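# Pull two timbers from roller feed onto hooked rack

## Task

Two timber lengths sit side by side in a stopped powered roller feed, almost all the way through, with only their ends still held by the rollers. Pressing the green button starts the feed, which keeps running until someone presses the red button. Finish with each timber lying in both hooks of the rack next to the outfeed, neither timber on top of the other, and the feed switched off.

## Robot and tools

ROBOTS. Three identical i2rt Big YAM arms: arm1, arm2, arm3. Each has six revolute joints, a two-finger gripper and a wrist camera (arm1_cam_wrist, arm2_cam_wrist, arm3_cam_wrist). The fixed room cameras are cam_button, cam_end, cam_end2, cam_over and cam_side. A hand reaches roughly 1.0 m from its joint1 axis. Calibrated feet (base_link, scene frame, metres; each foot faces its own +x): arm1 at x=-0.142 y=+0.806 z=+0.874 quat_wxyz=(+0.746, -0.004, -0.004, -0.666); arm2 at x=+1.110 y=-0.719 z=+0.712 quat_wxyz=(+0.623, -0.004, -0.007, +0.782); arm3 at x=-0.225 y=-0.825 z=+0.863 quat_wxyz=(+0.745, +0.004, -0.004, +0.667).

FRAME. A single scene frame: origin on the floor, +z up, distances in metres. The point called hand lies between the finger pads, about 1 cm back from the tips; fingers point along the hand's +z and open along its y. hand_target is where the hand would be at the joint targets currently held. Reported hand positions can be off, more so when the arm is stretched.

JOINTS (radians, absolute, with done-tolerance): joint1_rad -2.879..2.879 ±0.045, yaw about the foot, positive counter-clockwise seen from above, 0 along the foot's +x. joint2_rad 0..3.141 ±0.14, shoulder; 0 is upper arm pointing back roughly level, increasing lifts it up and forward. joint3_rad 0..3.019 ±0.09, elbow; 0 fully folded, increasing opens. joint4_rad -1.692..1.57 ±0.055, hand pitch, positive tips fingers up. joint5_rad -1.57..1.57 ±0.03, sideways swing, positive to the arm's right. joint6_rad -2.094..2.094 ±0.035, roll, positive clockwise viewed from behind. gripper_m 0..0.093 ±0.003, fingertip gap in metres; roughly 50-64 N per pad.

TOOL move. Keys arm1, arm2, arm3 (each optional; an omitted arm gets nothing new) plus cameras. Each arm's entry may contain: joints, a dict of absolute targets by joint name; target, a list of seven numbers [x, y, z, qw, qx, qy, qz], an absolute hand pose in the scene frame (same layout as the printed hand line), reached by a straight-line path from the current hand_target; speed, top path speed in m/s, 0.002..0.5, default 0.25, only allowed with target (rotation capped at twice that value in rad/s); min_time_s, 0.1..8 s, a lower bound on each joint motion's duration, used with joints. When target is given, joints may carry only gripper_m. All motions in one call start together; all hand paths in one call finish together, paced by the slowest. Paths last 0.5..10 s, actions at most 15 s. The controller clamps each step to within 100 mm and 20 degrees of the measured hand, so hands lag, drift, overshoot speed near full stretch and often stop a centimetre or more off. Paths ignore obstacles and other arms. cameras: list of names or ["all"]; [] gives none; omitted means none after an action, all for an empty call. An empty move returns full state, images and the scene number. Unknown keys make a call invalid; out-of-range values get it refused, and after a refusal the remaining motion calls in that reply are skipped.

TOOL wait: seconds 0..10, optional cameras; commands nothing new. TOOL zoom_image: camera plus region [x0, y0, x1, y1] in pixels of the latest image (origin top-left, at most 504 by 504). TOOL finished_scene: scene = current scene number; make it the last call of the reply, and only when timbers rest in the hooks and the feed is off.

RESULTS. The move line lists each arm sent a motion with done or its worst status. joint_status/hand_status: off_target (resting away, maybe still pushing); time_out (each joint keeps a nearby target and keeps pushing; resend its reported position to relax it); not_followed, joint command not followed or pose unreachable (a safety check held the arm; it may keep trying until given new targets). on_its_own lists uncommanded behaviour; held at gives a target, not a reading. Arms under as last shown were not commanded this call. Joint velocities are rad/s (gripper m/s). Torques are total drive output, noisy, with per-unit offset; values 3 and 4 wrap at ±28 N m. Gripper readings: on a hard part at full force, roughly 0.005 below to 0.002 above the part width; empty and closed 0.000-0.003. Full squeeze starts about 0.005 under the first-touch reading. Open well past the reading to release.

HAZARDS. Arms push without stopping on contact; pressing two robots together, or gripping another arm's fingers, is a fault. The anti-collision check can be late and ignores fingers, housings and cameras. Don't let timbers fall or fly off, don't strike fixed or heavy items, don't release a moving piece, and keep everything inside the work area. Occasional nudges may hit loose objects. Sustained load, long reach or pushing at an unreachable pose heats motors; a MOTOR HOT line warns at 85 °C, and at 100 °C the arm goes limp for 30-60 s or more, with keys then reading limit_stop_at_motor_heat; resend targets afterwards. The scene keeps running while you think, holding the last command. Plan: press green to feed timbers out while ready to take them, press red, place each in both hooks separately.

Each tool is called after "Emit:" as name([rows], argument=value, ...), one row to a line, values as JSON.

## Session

Emit:
move(arm3={"joints":{"joint1_rad":-0.081,"joint2_rad":2.353,"joint3_rad":2.152,"joint4_rad":-1.370,"joint5_rad":0.0,"joint6_rad":-1.774,"gripper_m":0.093},"min_time_s":2.5}, arm1={"joints":{"joint1_rad":-0.039,"joint2_rad":2.322,"joint3_rad":2.067,"joint4_rad":-1.316,"joint5_rad":0.0,"joint6_rad":1.627,"gripper_m":0.093},"min_time_s":2.5}, arm2={"target":[0.977,-0.383,0.86,0,0.7071,-0.7071,0],"joints":{"gripper_m":0.0},"speed":0.3}, cameras=["all"])

Scene clock: 3.30 s.
Joint torques (N m): arm1=[0.32 -22.01 13.22 -0.28 -0.06 0.04] | arm2=[-3.14 -9.35 8.46 0.51 -0.06 0.24] | arm3=[-2.2 -20.6 11.33 0.23 -0.08 -0.1]
Heat: arm1: hottest joint2_rad 23 °C; arm2: hottest joint3_rad 24 °C; arm3: hottest joint3_rad 24 °C.
move: arm1 done; arm2 off_target; arm3 done
Joint velocities: within noise
arm1.joint_positions: joint1_rad=-0.038 joint2_rad=+2.328 joint3_rad=+2.026 joint4_rad=-1.309 joint5_rad=+0.002 joint6_rad=+1.620 gripper_m=+0.09308
arm1.joint_status: all done
arm1.hand: x=-0.0909 y=+0.1222 z=+0.8796 quat_wxyz=(+0.014, -1.000, -0.013, +0.002) (m; scene frame)
arm1.hand_target: x=-0.0903 y=+0.1091 z=+0.8988 quat_wxyz=(-0.006, -1.000, -0.009, -0.001) (m; scene frame)
arm1.hand_status: not commanded
arm2.joint_positions: joint1_rad=+0.151 joint2_rad=+1.336 joint3_rad=+1.002 joint4_rad=-1.267 joint5_rad=-0.013 joint6_rad=+0.355 gripper_m=+0.00051
arm2.joint_status: all done
arm2.hand: x=+0.9770 y=-0.3922 z=+0.8536 quat_wxyz=(+0.005, +0.714, -0.700, +0.014) (m; scene frame)
arm2.hand_target: x=+0.9770 y=-0.3831 z=+0.8602 quat_wxyz=(+0.000, +0.707, -0.707, +0.000) (m; scene frame)
arm2.hand_status: off_target (0.011 m and 2.1 deg from the pose sent, 0.437 m and 78.2 deg at the start)
arm3.joint_positions: joint1_rad=-0.075 joint2_rad=+2.357 joint3_rad=+2.109 joint4_rad=-1.362 joint5_rad=-0.003 joint6_rad=-1.764 gripper_m=+0.09307
arm3.joint_status: all done
arm3.hand: x=-0.0959 y=-0.1388 z=+0.8800 quat_wxyz=(+0.013, +1.000, +0.004, -0.005) (m; scene frame)
arm3.hand_target: x=-0.0887 y=-0.1273 z=+0.8984 quat_wxyz=(-0.006, +1.000, +0.006, +0.000) (m; scene frame)
arm3.hand_status: not commanded
pictures: arm1_cam_wrist, arm2_cam_wrist, arm3_cam_wrist, cam_button, cam_end, cam_end2, cam_over, cam_side

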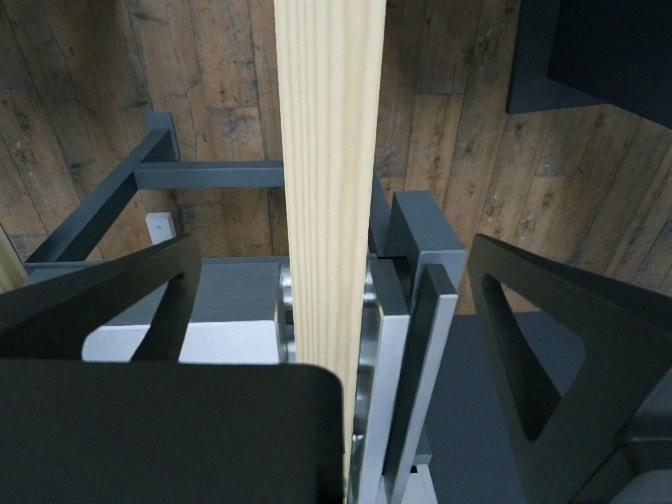

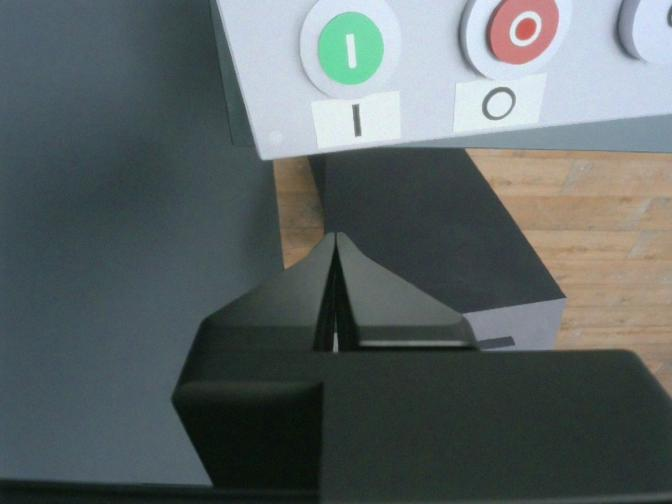

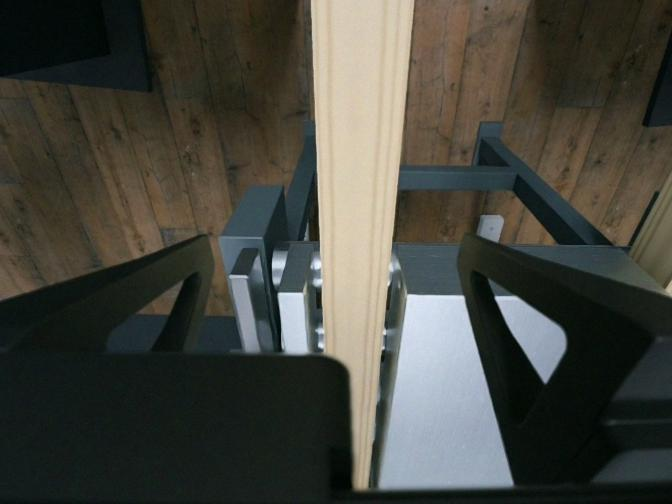

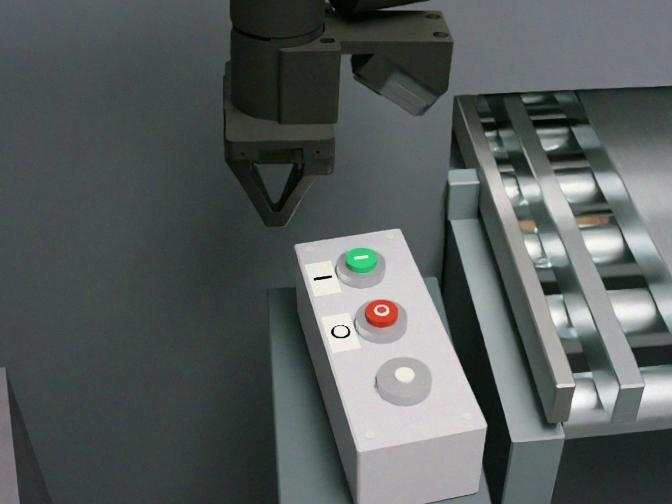

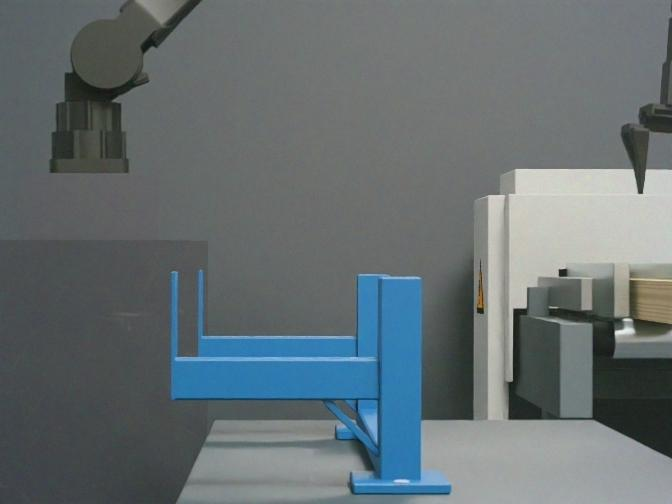

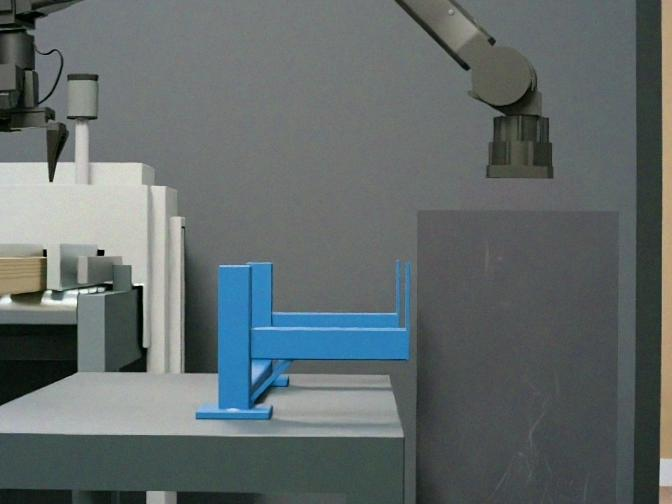

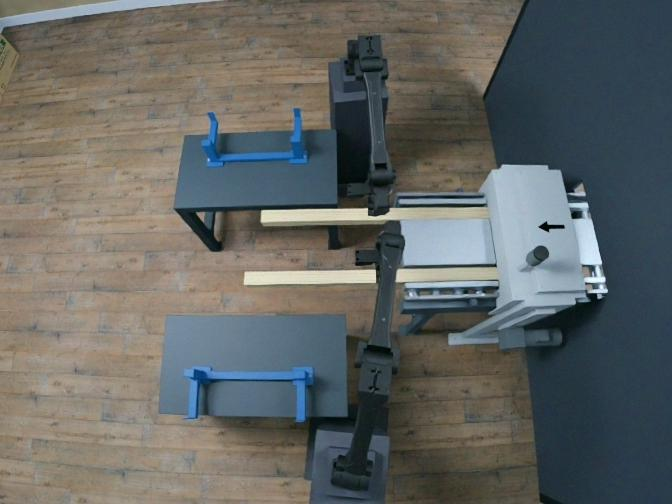

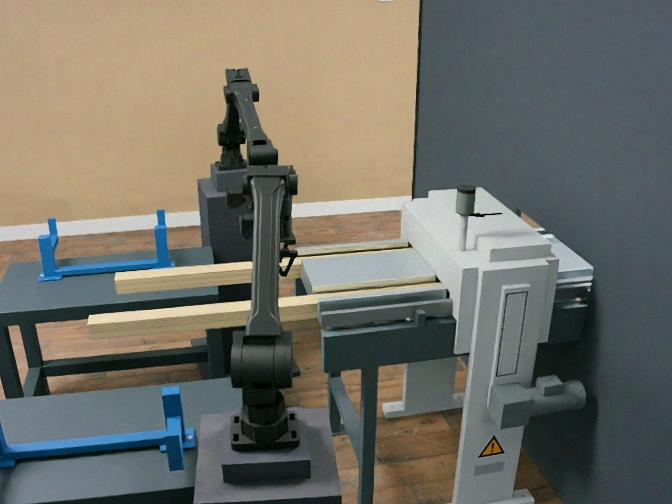

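Emit:
move(arm3={"target":[-0.10,-0.117,0.845,0,1,0,0]}, arm1={"target":[-0.07,0.113,0.845,0,1,0,0]}, arm2={"target":[0.977,-0.334,0.86,0,0.7071,-0.7071,0]}, cameras=["arm2_cam_wrist","arm1_cam_wrist","arm3_cam_wrist"])

Scene clock: 34.33 s.
Joint torques (N m): arm1=[0.97 -21.3 9.72 0.54 -0.06 0.03] | arm2=[-3.14 -9.99 11.44 0.34 -0.03 0.03] | arm3=[-1.03 -18.32 11.38 0.79 -0.08 0.14]
Heat: arm1: hottest joint2_rad 30 °C; arm2: hottest joint3_rad 27 °C; arm3: hottest joint3_rad 33 °C.
move: arm1 off_target; arm2 off_target; arm3 off_target
Joint velocities: within noise
arm1.joint_positions: joint1_rad=-0.013 joint2_rad=+2.357 joint3_rad=+2.014 joint4_rad=-1.236 joint5_rad=+0.002 joint6_rad=+1.668 gripper_m=+0.09308
arm1.joint_status: not commanded
arm1.hand: x=-0.0730 y=+0.1139 z=+0.8558 quat_wxyz=(-0.002, -1.000, -0.002, +0.001) (m; scene frame)
arm1.hand_target: x=-0.0700 y=+0.1133 z=+0.8451 quat_wxyz=(+0.000, -1.000, +0.000, +0.000) (m; scene frame)
arm1.hand_status: off_target (0.011 m and 0.3 deg from the pose sent, 0.041 m and 2.2 deg at the start)
arm2.joint_positions: joint1_rad=+0.108 joint2_rad=+1.442 joint3_rad=+1.076 joint4_rad=-1.263 joint5_rad=-0.013 joint6_rad=+0.334 gripper_m=+0.00051
arm2.joint_status: not commanded
arm2.hand: x=+0.9818 y=-0.3587 z=+0.8431 quat_wxyz=(+0.012, +0.706, -0.707, +0.026) (m; scene frame)
arm2.hand_target: x=+0.9774 y=-0.3352 z=+0.8605 quat_wxyz=(+0.000, +0.707, -0.707, +0.000) (m; scene frame)
arm2.hand_status: off_target (0.030 m and 3.3 deg from the pose sent, 0.059 m and 2.1 deg at the start)
arm3.joint_positions: joint1_rad=-0.071 joint2_rad=+2.416 joint3_rad=+2.109 joint4_rad=-1.315 joint5_rad=-0.002 joint6_rad=-1.754 gripper_m=+0.09307
arm3.joint_status: not commanded
arm3.hand: x=-0.0979 y=-0.1345 z=+0.8394 quat_wxyz=(+0.019, +1.000, +0.001, -0.005) (m; scene frame)
arm3.hand_target: x=-0.1002 y=-0.1177 z=+0.8454 quat_wxyz=(+0.000, +1.000, +0.000, +0.000) (m; scene frame)
arm3.hand_status: off_target (0.018 m and 2.2 deg from the pose sent, 0.041 m and 1.6 deg at the start)
pictures: arm1_cam_wrist, arm2_cam_wrist, arm3_cam_wrist

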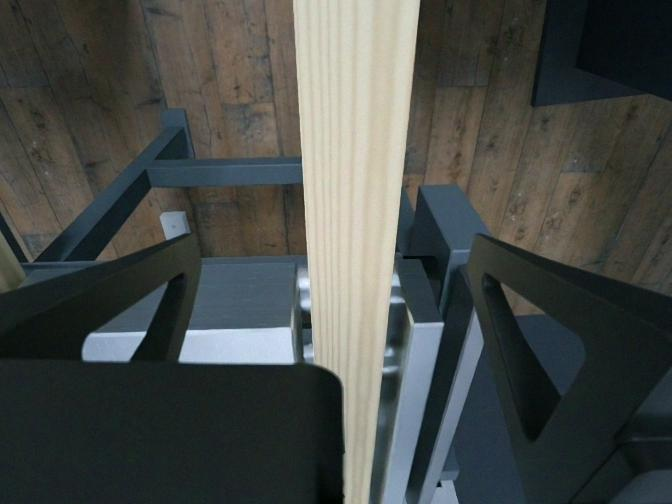

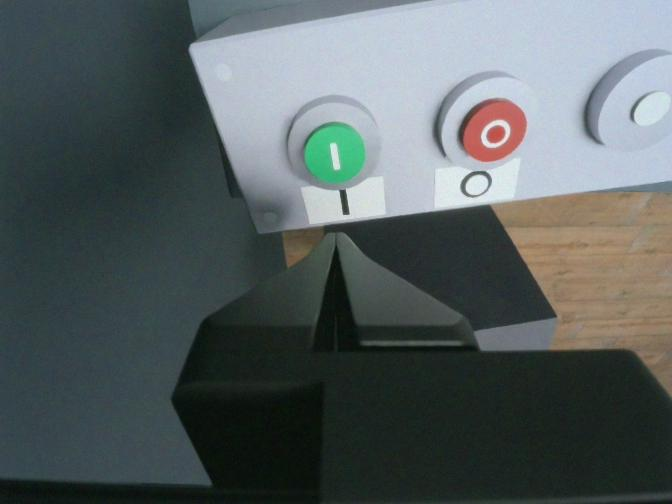

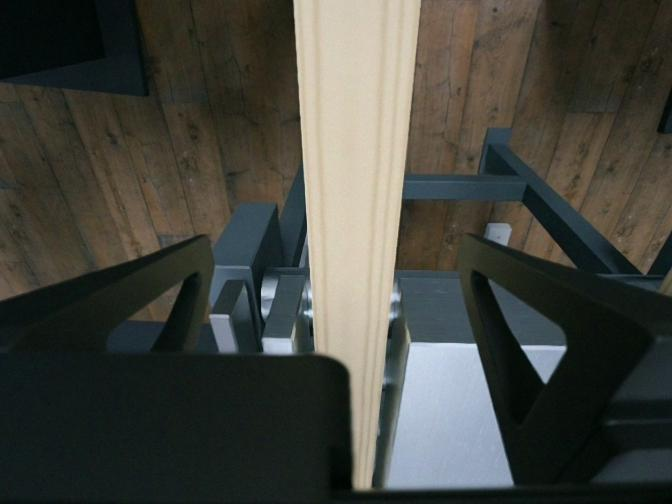

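Emit:
move(arm3={"target":[-0.10,-0.112,0.733,0,1,0,0]}, arm1={"target":[-0.07,0.110,0.741,0,1,0,0]}, arm2={"target":[0.978,-0.334,0.840,0,0.7071,-0.7071,0]}, cameras=["arm1_cam_wrist","arm3_cam_wrist","arm2_cam_wrist"])

Emit:
move(arm3={"joints":{"gripper_m":0.03}}, arm1={"joints":{"gripper_m":0.03}}, cameras=["arm1_cam_wrist","arm3_cam_wrist","cam_over"])

Scene clock: 56.10 s.
Joint torques (N m): arm1=[0.73 -22.83 10.92 0.47 -0.06 0.05] | arm2=[-3.25 -10.23 8.9 0.53 -0.04 0.03] | arm3=[-1.08 -19.78 10.03 0.73 -0.09 0.15]
Heat: arm1: hottest joint2_rad 30 °C; arm2: hottest joint3_rad 29 °C; arm3: hottest joint3_rad 36 °C.
move: arm1 off_target; arm2 off_target; arm3 off_target
Joint velocities: within noise
arm1.joint_positions: joint1_rad=-0.013 joint2_rad=+2.518 joint3_rad=+1.973 joint4_rad=-1.074 joint5_rad=+0.002 joint6_rad=+1.668 gripper_m=+0.09308
arm1.joint_status: not commanded
arm1.hand: x=-0.0741 y=+0.1246 z=+0.7325 quat_wxyz=(+0.018, -1.000, -0.002, +0.003) (m; scene frame)
arm1.hand_target: x=-0.0700 y=+0.1105 z=+0.7414 quat_wxyz=(+0.000, -1.000, +0.000, +0.000) (m; scene frame)
arm1.hand_status: off_target (0.017 m and 2.1 deg from the pose sent, 0.115 m and 0.3 deg at the start)
arm2.joint_positions: joint1_rad=+0.108 joint2_rad=+1.461 joint3_rad=+1.076 joint4_rad=-1.213 joint5_rad=-0.013 joint6_rad=+0.332 gripper_m=+0.00051
arm2.joint_status: not commanded
arm2.hand: x=+0.9779 y=-0.3469 z=+0.8353 quat_wxyz=(+0.005, +0.707, -0.707, +0.012) (m; scene frame)
arm2.hand_target: x=+0.9781 y=-0.3343 z=+0.8401 quat_wxyz=(+0.000, +0.707, -0.707, +0.000) (m; scene frame)
arm2.hand_status: off_target (0.014 m and 1.5 deg from the pose sent, 0.025 m and 3.3 deg at the start)
arm3.joint_positions: joint1_rad=-0.070 joint2_rad=+2.577 joint3_rad=+2.109 joint4_rad=-1.148 joint5_rad=-0.001 joint6_rad=-1.753 gripper_m=+0.09307
arm3.joint_status: not commanded
arm3.hand: x=-0.0969 y=-0.1269 z=+0.7273 quat_wxyz=(+0.016, +1.000, +0.001, -0.004) (m; scene frame)
arm3.hand_target: x=-0.1000 y=-0.1125 z=+0.7334 quat_wxyz=(+0.000, +1.000, +0.000, +0.000) (m; scene frame)
arm3.hand_status: off_target (0.016 m and 1.9 deg from the pose sent, 0.109 m and 2.2 deg at the start)
pictures: arm1_cam_wrist, arm2_cam_wrist, arm3_cam_wrist

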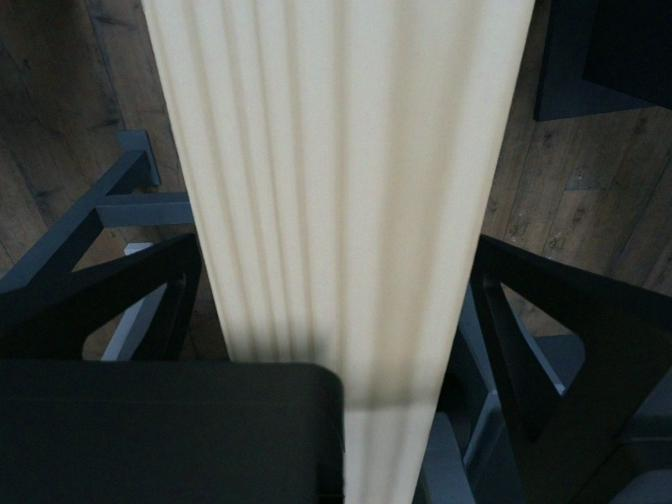

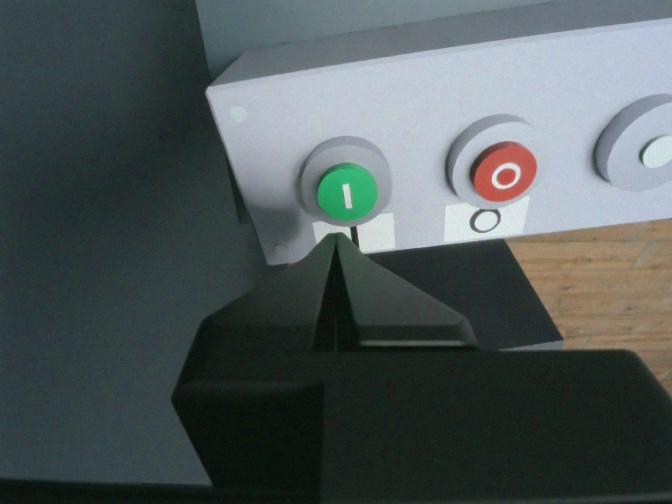

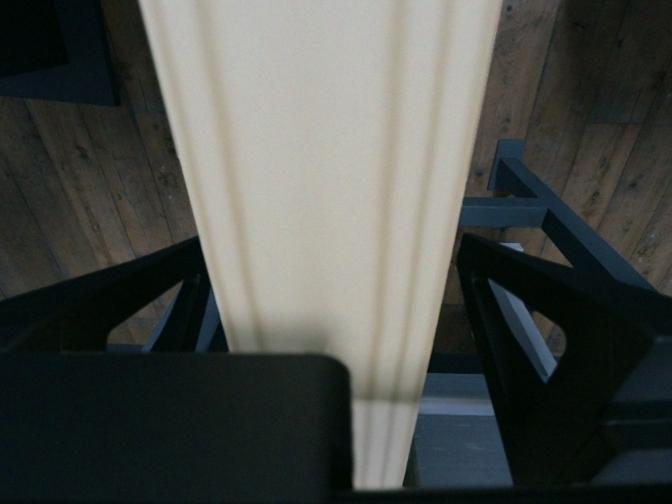

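Scene clock: 56.80 s.
Joint torques (N m): arm1=[0.44 -22.42 11.07 0.25 -0.13 0.14] | arm2=[-3.25 -10.29 8.88 0.53 -0.04 0.03] | arm3=[-1.08 -20.01 10.09 0.72 -0.12 0.15]
Heat: arm1: hottest joint2_rad 30 °C; arm2: hottest joint3_rad 29 °C; arm3: hottest joint3_rad 36 °C.
move: arm1 off_target; arm3 off_target
Joint velocities: within noise
arm1.joint_positions: joint1_rad=-0.013 joint2_rad=+2.518 joint3_rad=+1.973 joint4_rad=-1.070 joint5_rad=+0.004 joint6_rad=+1.658 gripper_m=+0.04981
arm1.joint_status: gripper_m off_target (ended at +0.04983, target +0.03000)
arm1.hand: x=-0.0743 y=+0.1235 z=+0.7327 quat_wxyz=(+0.016, -1.000, -0.006, +0.004) (m; scene frame)
arm1.hand_target: x=-0.0700 y=+0.1104 z=+0.7414 quat_wxyz=(+0.000, -1.000, +0.000, +0.000) (m; scene frame)
arm1.hand_status: not commanded
arm2: as last shown
arm3.joint_positions: joint1_rad=-0.070 joint2_rad=+2.577 joint3_rad=+2.109 joint4_rad=-1.148 joint5_rad=+0.000 joint6_rad=-1.755 gripper_m=+0.05110
arm3.joint_status: gripper_m off_target (ended at +0.05113, target +0.03000)
arm3.hand: x=-0.0971 y=-0.1269 z=+0.7273 quat_wxyz=(+0.016, +1.000, +0.002, -0.004) (m; scene frame)
arm3.hand_target: x=-0.1001 y=-0.1124 z=+0.7334 quat_wxyz=(+0.000, +1.000, +0.000, +0.000) (m; scene frame)
arm3.hand_status: not commanded
pictures: arm1_cam_wrist, arm3_cam_wrist, cam_over

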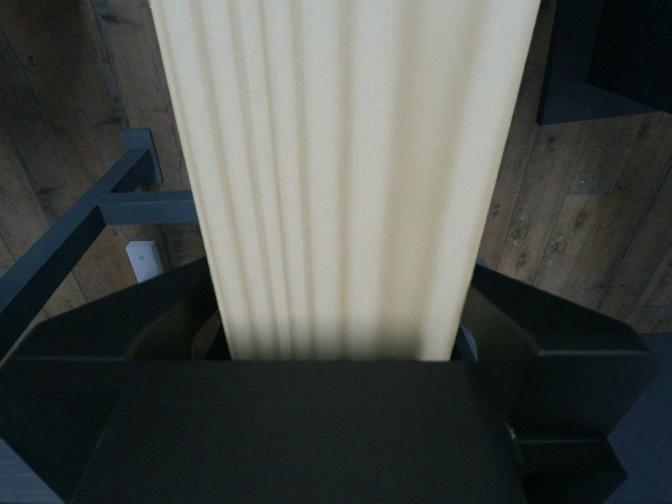

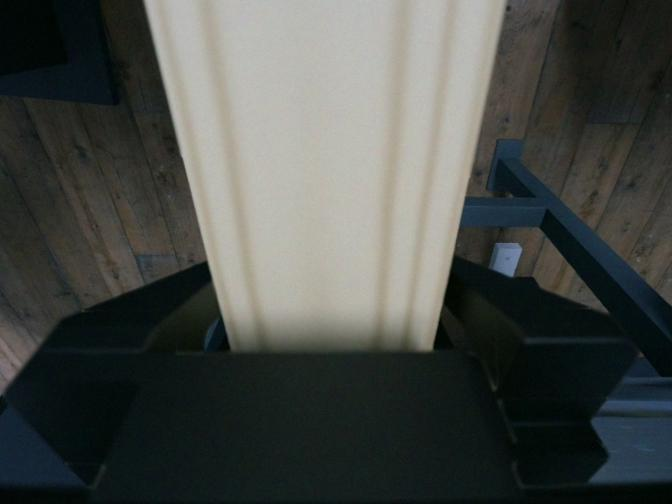

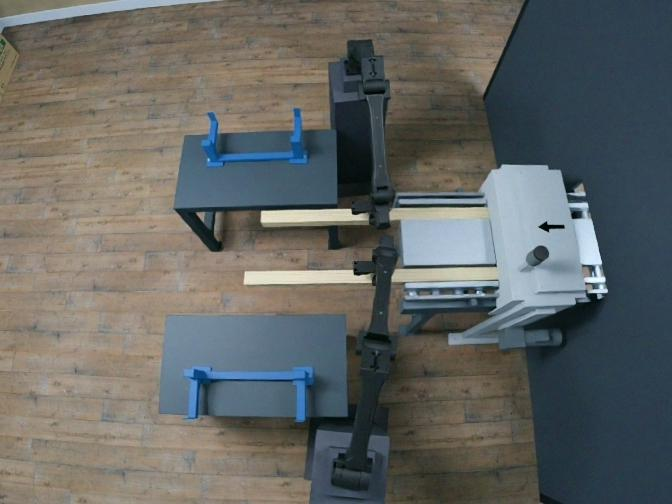

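Emit:
move(arm2={"target":[0.978,-0.334,0.788,0,0.7071,-0.7071,0],"speed":0.1}, arm3={"target":[-0.17,-0.112,0.785,0,1,0,0],"speed":0.1}, arm1={"target":[-0.14,0.11,0.79,0,1,0,0],"speed":0.1}, cameras=["cam_button","cam_over"])

Emit:
move(arm2={"target":[1.034,-0.325,0.87,0,0.7071,-0.7071,0],"speed":0.2}, cameras=["cam_over","arm2_cam_wrist"])

Emit:
move(arm2={"target":[1.034,-0.325,0.845,0,0.7071,-0.7071,0],"speed":0.2}, cameras=["cam_over","arm2_cam_wrist","cam_side"])

Scene clock: 79.20 s.
Joint torques (N m): arm1=[1.55 -27.87 10.81 -0.72 0.15 -0.04] | arm2=[-3.08 -7.71 4.94 1.73 -0.03 0.05] | arm3=[-2.78 -25.76 9.8 -0.16 -0.32 0.16]
Heat: arm1: hottest joint2_rad 31 °C; arm2: hottest joint3_rad 30 °C; arm3: hottest joint3_rad 37 °C.
move: arm1 off_target; arm2 off_target; arm3 off_target
Joint velocities: within noise
arm1.joint_positions: joint1_rad=-0.122 joint2_rad=+2.506 joint3_rad=+1.949 joint4_rad=-1.108 joint5_rad=-0.002 joint6_rad=+1.579 gripper_m=+0.04932
arm1.joint_status: not commanded
arm1.hand: x=-0.1478 y=+0.1372 z=+0.7333 quat_wxyz=(+0.042, -0.999, +0.009, -0.002) (m; scene frame)
arm1.hand_target: x=-0.1401 y=+0.1120 z=+0.7891 quat_wxyz=(+0.000, -1.000, +0.000, +0.000) (m; scene frame)
arm1.hand_status: off_target (0.063 m and 4.9 deg from the pose sent, 0.088 m and 2.0 deg at the start)
arm2.joint_positions: joint1_rad=+0.108 joint2_rad=+1.481 joint3_rad=+1.045 joint4_rad=-1.104 joint5_rad=-0.014 joint6_rad=+0.332 gripper_m=+0.00051
arm2.joint_status: not commanded
arm2.hand: x=+0.9734 y=-0.3334 z=+0.8168 quat_wxyz=(-0.007, +0.708, -0.706, -0.014) (m; scene frame)
arm2.hand_target: x=+0.9783 y=-0.3357 z=+0.7894 quat_wxyz=(+0.000, +0.707, -0.707, +0.000) (m; scene frame)
arm2.hand_status: off_target (0.029 m and 1.8 deg from the pose sent, 0.049 m and 1.5 deg at the start)
arm3.joint_positions: joint1_rad=+0.046 joint2_rad=+2.556 joint3_rad=+2.047 joint4_rad=-1.169 joint5_rad=+0.005 joint6_rad=-1.660 gripper_m=+0.05096
arm3.joint_status: not commanded
arm3.hand: x=-0.1793 y=-0.1428 z=+0.7214 quat_wxyz=(+0.048, +0.999, +0.012, -0.001) (m; scene frame)
arm3.hand_target: x=-0.1702 y=-0.1146 z=+0.7841 quat_wxyz=(+0.000, +1.000, +0.000, +0.000) (m; scene frame)
arm3.hand_status: off_target (0.071 m and 5.6 deg from the pose sent, 0.094 m and 1.9 deg at the start)
pictures: cam_button, cam_over

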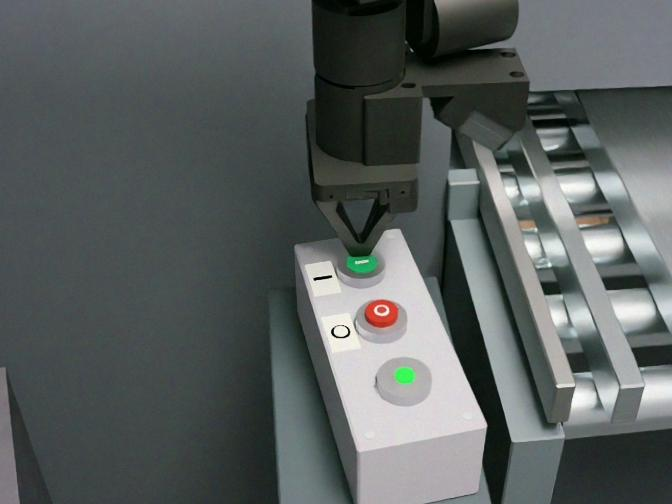

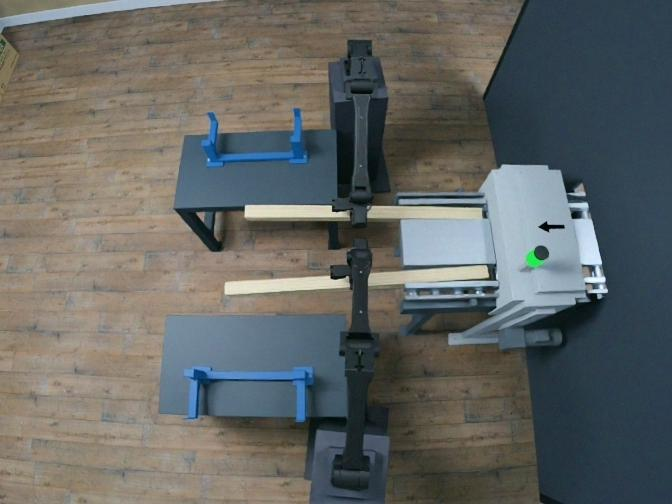

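Scene clock: 80.60 s.
Joint torques (N m): arm1=[1.49 -27.81 10.78 -0.66 0.15 -0.03] | arm2=[-2.84 -11.4 11.3 -0.34 -0.03 0.03] | arm3=[-2.73 -25.76 9.8 -0.14 -0.32 0.16]
Heat: arm1: hottest joint2_rad 32 °C; arm2: hottest joint3_rad 30 °C; arm3: hottest joint3_rad 37 °C.
move: arm2 off_target
Joint velocities: within noise
arm1, arm3: as last shown
arm2.joint_positions: joint1_rad=-0.036 joint2_rad=+1.439 joint3_rad=+1.081 joint4_rad=-1.270 joint5_rad=-0.013 joint6_rad=+0.192 gripper_m=+0.00051
arm2.joint_status: not commanded
arm2.hand: x=+1.0349 y=-0.3440 z=+0.8465 quat_wxyz=(+0.015, +0.706, -0.708, +0.023) (m; scene frame)
arm2.hand_target: x=+1.0343 y=-0.3262 z=+0.8700 quat_wxyz=(+0.000, +0.707, -0.707, +0.000) (m; scene frame)
arm2.hand_status: off_target (0.030 m and 3.1 deg from the pose sent, 0.081 m and 1.8 deg at the start)
pictures: arm2_cam_wrist, cam_over

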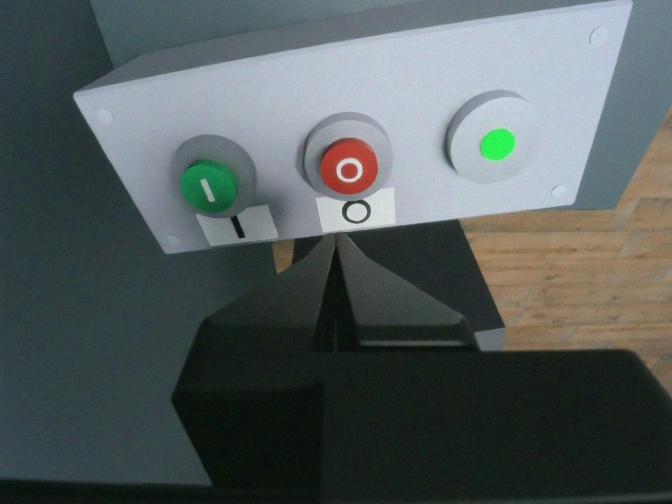

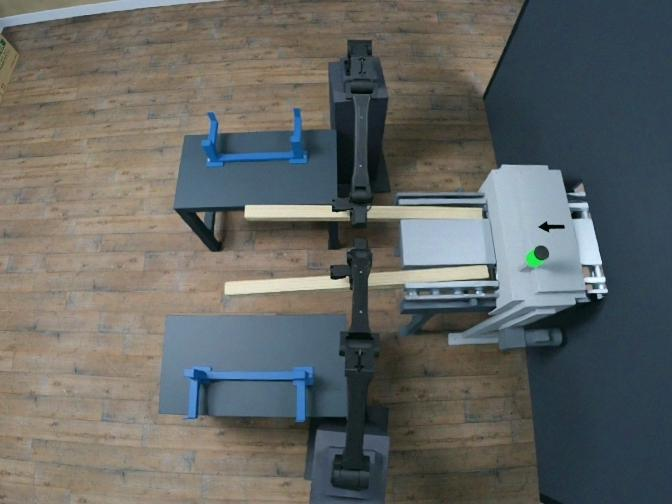

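Scene clock: 81.63 s.
Joint torques (N m): arm1=[1.55 -27.87 10.8 -0.7 0.16 -0.04] | arm2=[-2.96 -9.93 8.17 0.58 -0.05 0.03] | arm3=[-2.73 -25.76 9.83 -0.14 -0.32 0.16]
Heat: arm1: hottest joint2_rad 32 °C; arm2: hottest joint3_rad 30 °C; arm3: hottest joint3_rad 37 °C.
move: arm2 done
Joint velocities: within noise
arm1, arm3: as last shown
arm2.joint_positions: joint1_rad=-0.036 joint2_rad=+1.444 joint3_rad=+1.081 joint4_rad=-1.226 joint5_rad=-0.013 joint6_rad=+0.192 gripper_m=+0.00051
arm2.joint_status: not commanded
arm2.hand: x=+1.0328 y=-0.3331 z=+0.8445 quat_wxyz=(+0.003, +0.706, -0.708, +0.007) (m; scene frame)
arm2.hand_target: x=+1.0342 y=-0.3252 z=+0.8450 quat_wxyz=(+0.000, +0.707, -0.707, +0.000) (m; scene frame)
arm2.hand_status: done (0.008 m and 0.9 deg from the pose sent, 0.019 m and 3.1 deg at the start)
pictures: arm2_cam_wrist, cam_over, cam_side

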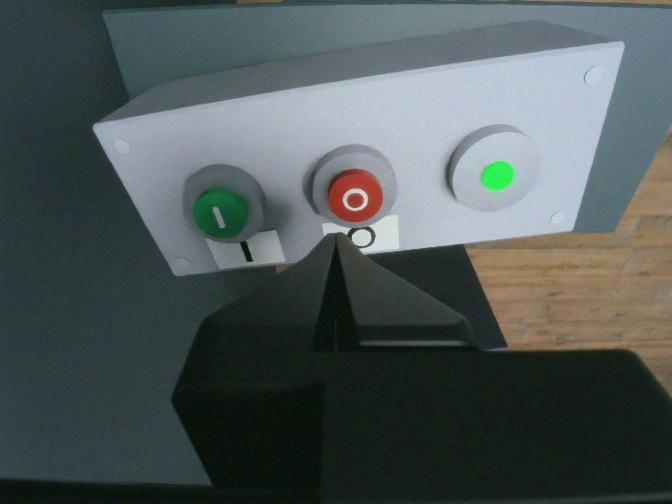

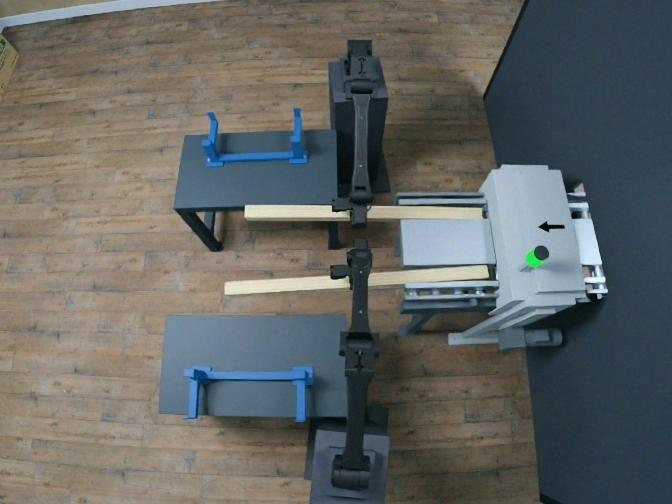

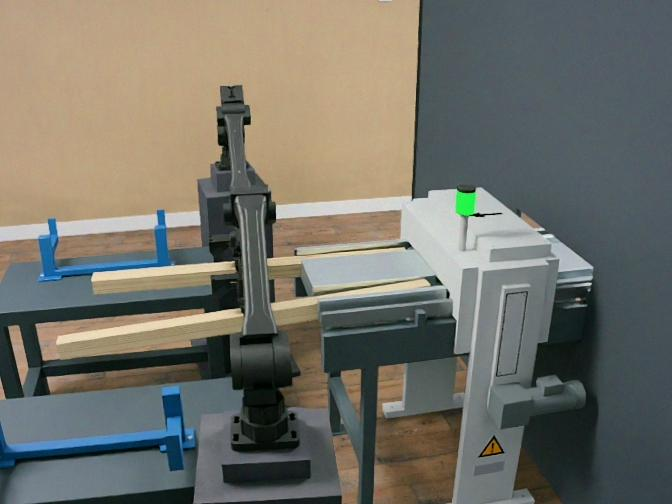

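Emit:
move(arm2={"target":[1.032,-0.327,0.787,0,0.7071,-0.7071,0],"speed":0.15}, arm3={"joints":{"joint1_rad":0.045,"joint2_rad":2.25,"joint3_rad":2.25,"joint4_rad":-1.37,"joint5_rad":0.0,"joint6_rad":-1.65},"min_time_s":2}, arm1={"joints":{"joint1_rad":-0.12,"joint2_rad":2.22,"joint3_rad":2.167,"joint4_rad":-1.316,"joint5_rad":0.0,"joint6_rad":1.55},"min_time_s":2}, cameras=["cam_button","cam_over","cam_side","cam_end","cam_end2"])

Scene clock: 112.30 s.
Joint torques (N m): arm1=[0.62 -31.44 19.29 -0.39 -0.3 -0.06] | arm2=[-2.37 -7.36 4.82 1.66 0.03 0.11] | arm3=[-1.79 -22.89 7.2 -0.92 -0.23 0.03]
Heat: arm1: hottest joint2_rad 39 °C; arm2: hottest joint3_rad 30 °C; arm3: hottest joint3_rad 37 °C.
move: arm1 time_out; arm2 off_target; arm3 time_out
Joint velocities: within noise
arm1.joint_positions: joint1_rad=-0.121 joint2_rad=+2.337 joint3_rad=+2.061 joint4_rad=-1.304 joint5_rad=+0.009 joint6_rad=+1.558 gripper_m=+0.04929
arm1.joint_status: joint3_rad time_out (moved +0.112 of +0.218); the others done
arm1.on_its_own: joint3_rad reads +2.061 and still pushes toward +2.167 since a time_out
arm1.hand: x=-0.1497 y=+0.1080 z=+0.8862 quat_wxyz=(-0.001, -1.000, -0.002, +0.004) (m; scene frame)
arm1.hand_target: x=-0.1475 y=+0.0719 z=+1.0104 quat_wxyz=(-0.107, -0.994, -0.007, +0.001) (m; scene frame)
arm1.hand_status: not commanded
arm2.joint_positions: joint1_rad=-0.036 joint2_rad=+1.466 joint3_rad=+1.025 joint4_rad=-1.096 joint5_rad=-0.016 joint6_rad=+0.192 gripper_m=+0.00051
arm2.joint_status: not commanded
arm2.hand: x=+1.0309 y=-0.3236 z=+0.8167 quat_wxyz=(-0.010, +0.706, -0.708, -0.015) (m; scene frame)
arm2.hand_target: x=+1.0324 y=-0.3288 z=+0.7886 quat_wxyz=(+0.000, +0.707, -0.707, +0.000) (m; scene frame)
arm2.hand_status: off_target (0.030 m and 2.1 deg from the pose sent, 0.058 m and 0.8 deg at the start)
arm3.joint_positions: joint1_rad=+0.046 joint2_rad=+2.580 joint3_rad=+2.047 joint4_rad=-1.162 joint5_rad=+0.010 joint6_rad=-1.676 gripper_m=+0.05087
arm3.joint_status: joint2_rad time_out (moved +0.024 of -0.306); joint3_rad time_out (moved +0.000 of +0.203); joint4_rad time_out (moved +0.007 of -0.201); the others done
arm3.on_its_own: joint2_rad is held at +2.544, not at your +2.250, since a time_out; joint3_rad is held at +2.047, not at your +2.250, since a time_out; joint4_rad is held at -1.198, not at your -1.370, since a time_out
arm3.hand: x=-0.1788 y=-0.1478 z=+0.7055 quat_wxyz=(+0.056, +0.998, +0.021, +0.000) (m; scene frame)
arm3.hand_target: x=-0.1790 y=-0.1466 z=+0.7306 quat_wxyz=(+0.056, +0.998, +0.021, -0.001) (m; scene frame)
arm3.hand_status: not commanded
pictures: cam_button, cam_end, cam_end2, cam_over, cam_side
led back after a hold (arm1 arm): the arm was led back toward your command in small steps, so it may still be short of it.
led back after a hold (arm3 arm): the arm was led back toward your command in small steps, so it may still be short of it.
joint command not followed: on one or more control steps a check withheld the commanded joint targets of the arm1 arm, and it was not sent them on those steps.
cause: the commanded joint targets, or the way to them, would bring a part of the robot too close to another arm (this arm's wrist (the part past joint 4) and the arm3 arm's wrist (the part past joint 4), along the way the arms are being sent, or toward where that arm still pushes).
joint command not followed: on one or more control steps a check withheld the commanded joint targets of the arm3 arm, and it was not sent them on those steps.
cause: the commanded joint targets, or the way to them, would bring a part of the robot too close to another arm (this arm's wrist (the part past joint 4) and the arm1 arm's wrist (the part past joint 4), along the way the arms are being sent, or toward where that arm still pushes).

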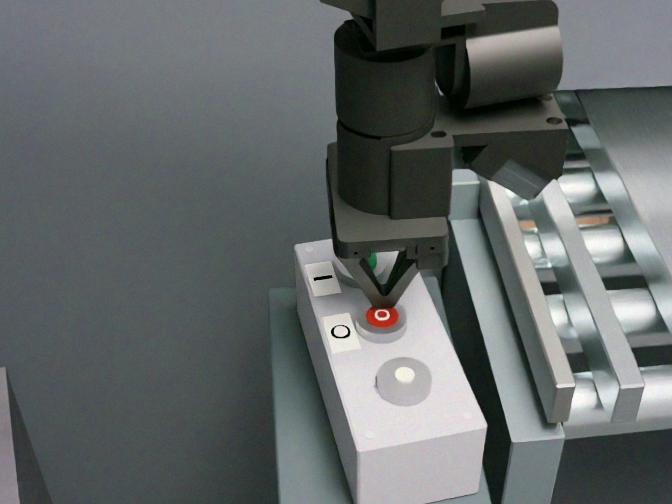

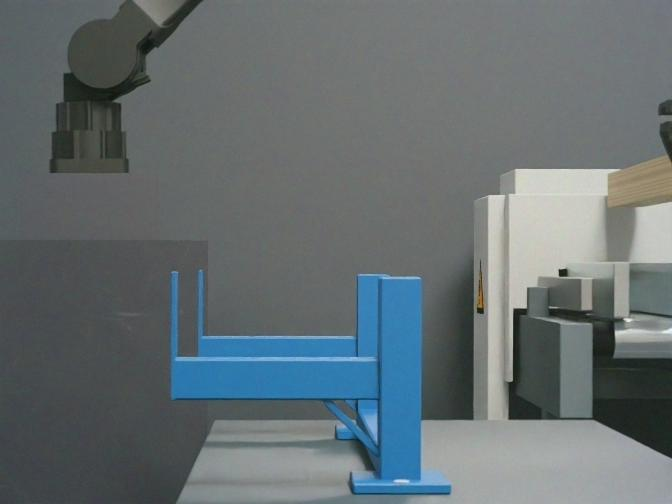

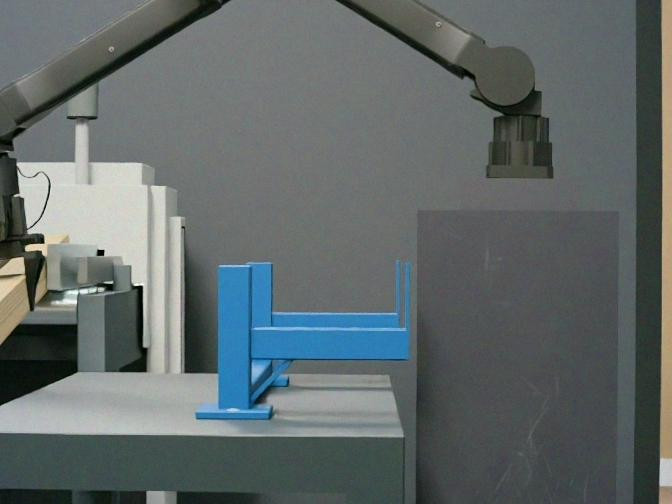

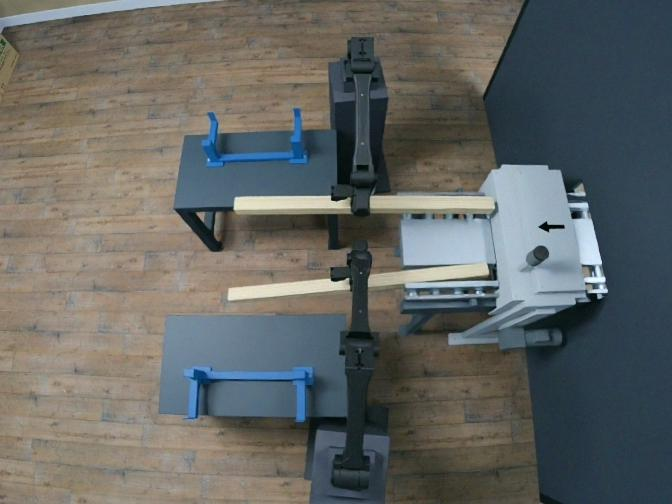

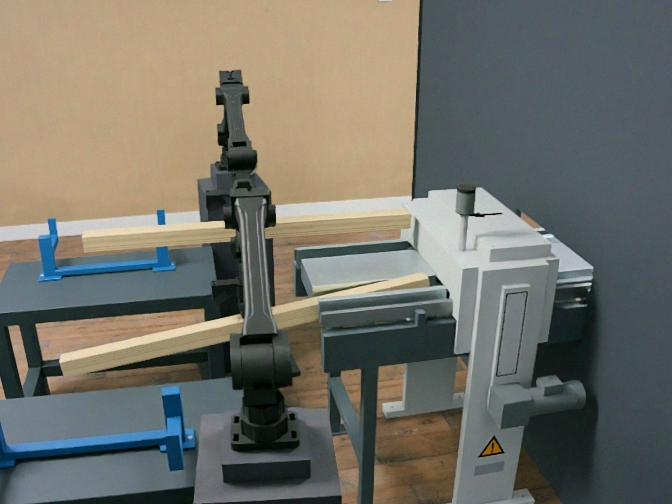

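Emit:
move(arm1={"joints":{"joint1_rad":-1.262,"joint2_rad":1.935,"joint3_rad":1.437,"joint4_rad":-0.985,"joint5_rad":0.0,"joint6_rad":0.404},"min_time_s":3.5}, arm2={"target":[1.033,-0.327,0.90,0,0.7071,-0.7071,0],"speed":0.25}, cameras=["cam_over","cam_end"])

Emit:
move(arm1={"joints":{"joint1_rad":-1.262,"joint2_rad":2.145,"joint3_rad":1.397,"joint4_rad":-0.735,"joint5_rad":0.0,"joint6_rad":0.404},"min_time_s":2.5}, arm3={"joints":{"joint1_rad":0.09,"joint2_rad":2.25,"joint3_rad":2.23,"joint4_rad":-1.37,"joint5_rad":0.0,"joint6_rad":-1.60},"min_time_s":2.5}, cameras=["cam_over","cam_end","cam_side"])

Scene clock: 154.33 s.
Joint torques (N m): arm1=[1.44 -24.35 10.93 0.13 -0.23 -0.06] | arm2=[-2.9 -10.4 11.45 -0.29 0.05 0.05] | arm3=[-1.85 -22.89 7.2 -0.91 -0.23 0.03]
Heat: arm1: hottest joint2_rad 46 °C; arm2: hottest joint3_rad 28 °C; arm3: hottest joint2_rad 34 °C.
move: arm1 done; arm2 off_target
Joint velocities: arm1=[within noise] | arm2=[within noise] | arm3=[-0.015 -0.044 0.007 0.017 0.022 0.022 0.001]
arm1.joint_positions: joint1_rad=-1.269 joint2_rad=+2.026 joint3_rad=+1.405 joint4_rad=-0.984 joint5_rad=+0.005 joint6_rad=+0.410 gripper_m=+0.04929
arm1.joint_status: all done
arm1.hand: x=-0.6471 y=+0.5852 z=+0.8464 quat_wxyz=(+0.003, -1.000, -0.002, -0.015) (m; scene frame)
arm1.hand_target: x=-0.6688 y=+0.5706 z=+0.9065 quat_wxyz=(-0.024, -0.999, -0.009, +0.040) (m; scene frame)
arm1.hand_status: not commanded
arm2.joint_positions: joint1_rad=-0.036 joint2_rad=+1.406 joint3_rad=+1.139 joint4_rad=-1.350 joint5_rad=-0.016 joint6_rad=+0.192 gripper_m=+0.00051
arm2.joint_status: not commanded
arm2.hand: x=+1.0338 y=-0.3436 z=+0.8800 quat_wxyz=(+0.012, +0.706, -0.708, +0.018) (m; scene frame)
arm2.hand_target: x=+1.0332 y=-0.3279 z=+0.8999 quat_wxyz=(+0.000, +0.707, -0.707, +0.000) (m; scene frame)
arm2.hand_status: off_target (0.026 m and 2.5 deg from the pose sent, 0.083 m and 2.1 deg at the start)
arm3: as last shown
arm3.on_its_own: joint2_rad is held at +2.544, not at your +2.250, since a time_out; joint3_rad is held at +2.047, not at your +2.250, since a time_out; joint4_rad is held at -1.198, not at your -1.370, since a time_out
pictures: cam_end, cam_over

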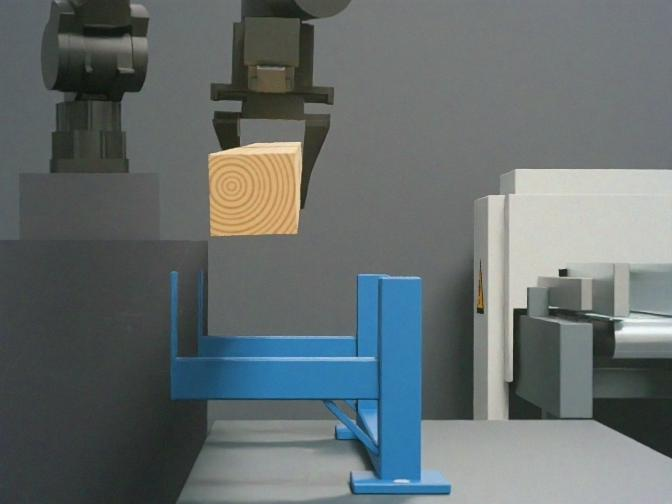

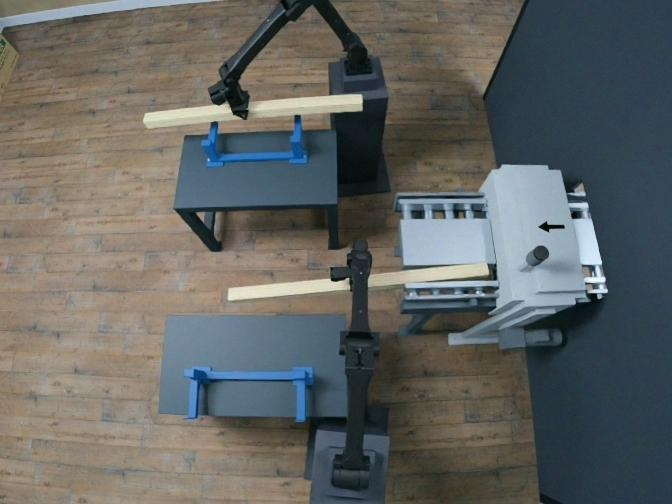

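Scene clock: 159.37 s.
Joint torques (N m): arm1=[1.38 -22.36 9.11 0.27 -0.22 -0.06] | arm2=[-2.9 -10.4 11.47 -0.31 0.05 0.05] | arm3=[-1.26 -27.99 16.35 0.1 -0.31 0.12]
Heat: arm1: hottest joint2_rad 45 °C; arm2: hottest joint3_rad 28 °C; arm3: hottest joint3_rad 35 °C.
move: arm1 done; arm3 time_out
Joint velocities: within noise
arm1.joint_positions: joint1_rad=-1.269 joint2_rad=+2.202 joint3_rad=+1.371 joint4_rad=-0.736 joint5_rad=+0.005 joint6_rad=+0.410 gripper_m=+0.04929
arm1.joint_status: all done
arm1.hand: x=-0.6533 y=+0.5812 z=+0.7419 quat_wxyz=(-0.004, -1.000, -0.002, +0.002) (m; scene frame)
arm1.hand_target: x=-0.6768 y=+0.5656 z=+0.7808 quat_wxyz=(-0.024, -0.999, -0.009, +0.040) (m; scene frame)
arm1.hand_status: not commanded
arm2: as last shown
arm3.joint_positions: joint1_rad=+0.083 joint2_rad=+2.359 joint3_rad=+2.117 joint4_rad=-1.358 joint5_rad=+0.004 joint6_rad=-1.608 gripper_m=+0.05087
arm3.joint_status: joint3_rad time_out (moved +0.070 of +0.183); the others done
arm3.on_its_own: joint3_rad reads +2.117 and still pushes toward +2.229 since a time_out
arm3.hand: x=-0.2045 y=-0.1238 z=+0.8813 quat_wxyz=(+0.009, +1.000, +0.005, +0.002) (m; scene frame)
arm3.hand_target: x=-0.2090 y=-0.0879 z=+1.0024 quat_wxyz=(-0.096, +0.995, +0.004, +0.003) (m; scene frame)
arm3.hand_status: not commanded
pictures: cam_end, cam_over, cam_side

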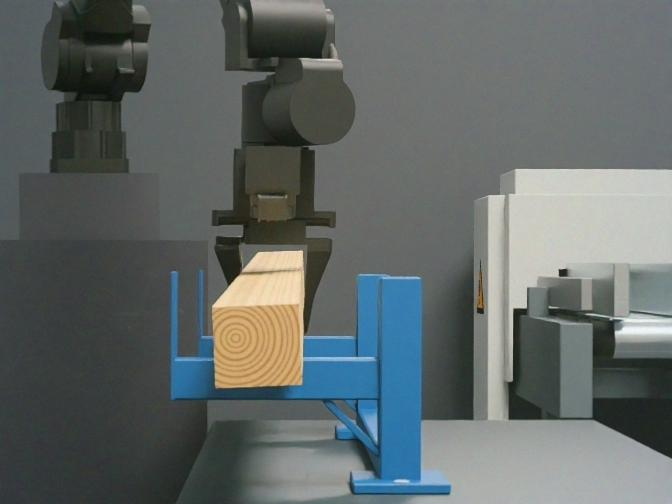

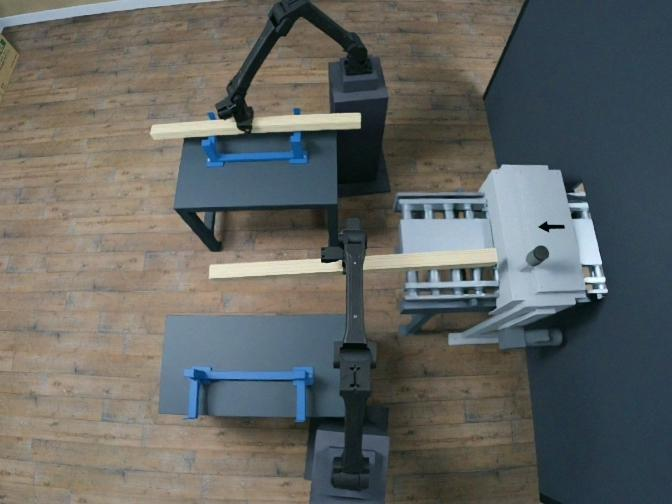

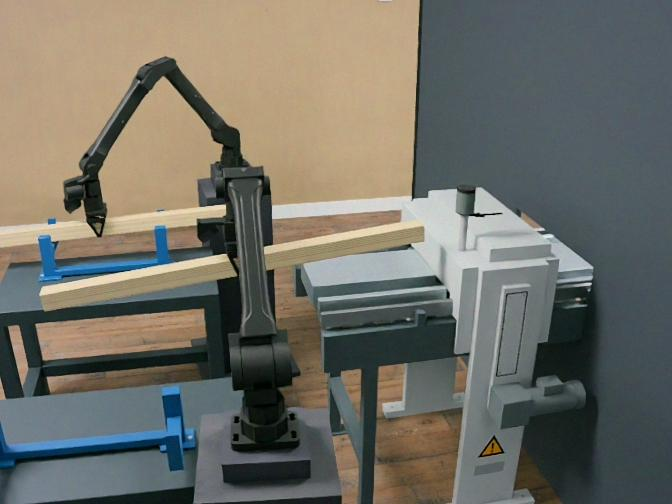

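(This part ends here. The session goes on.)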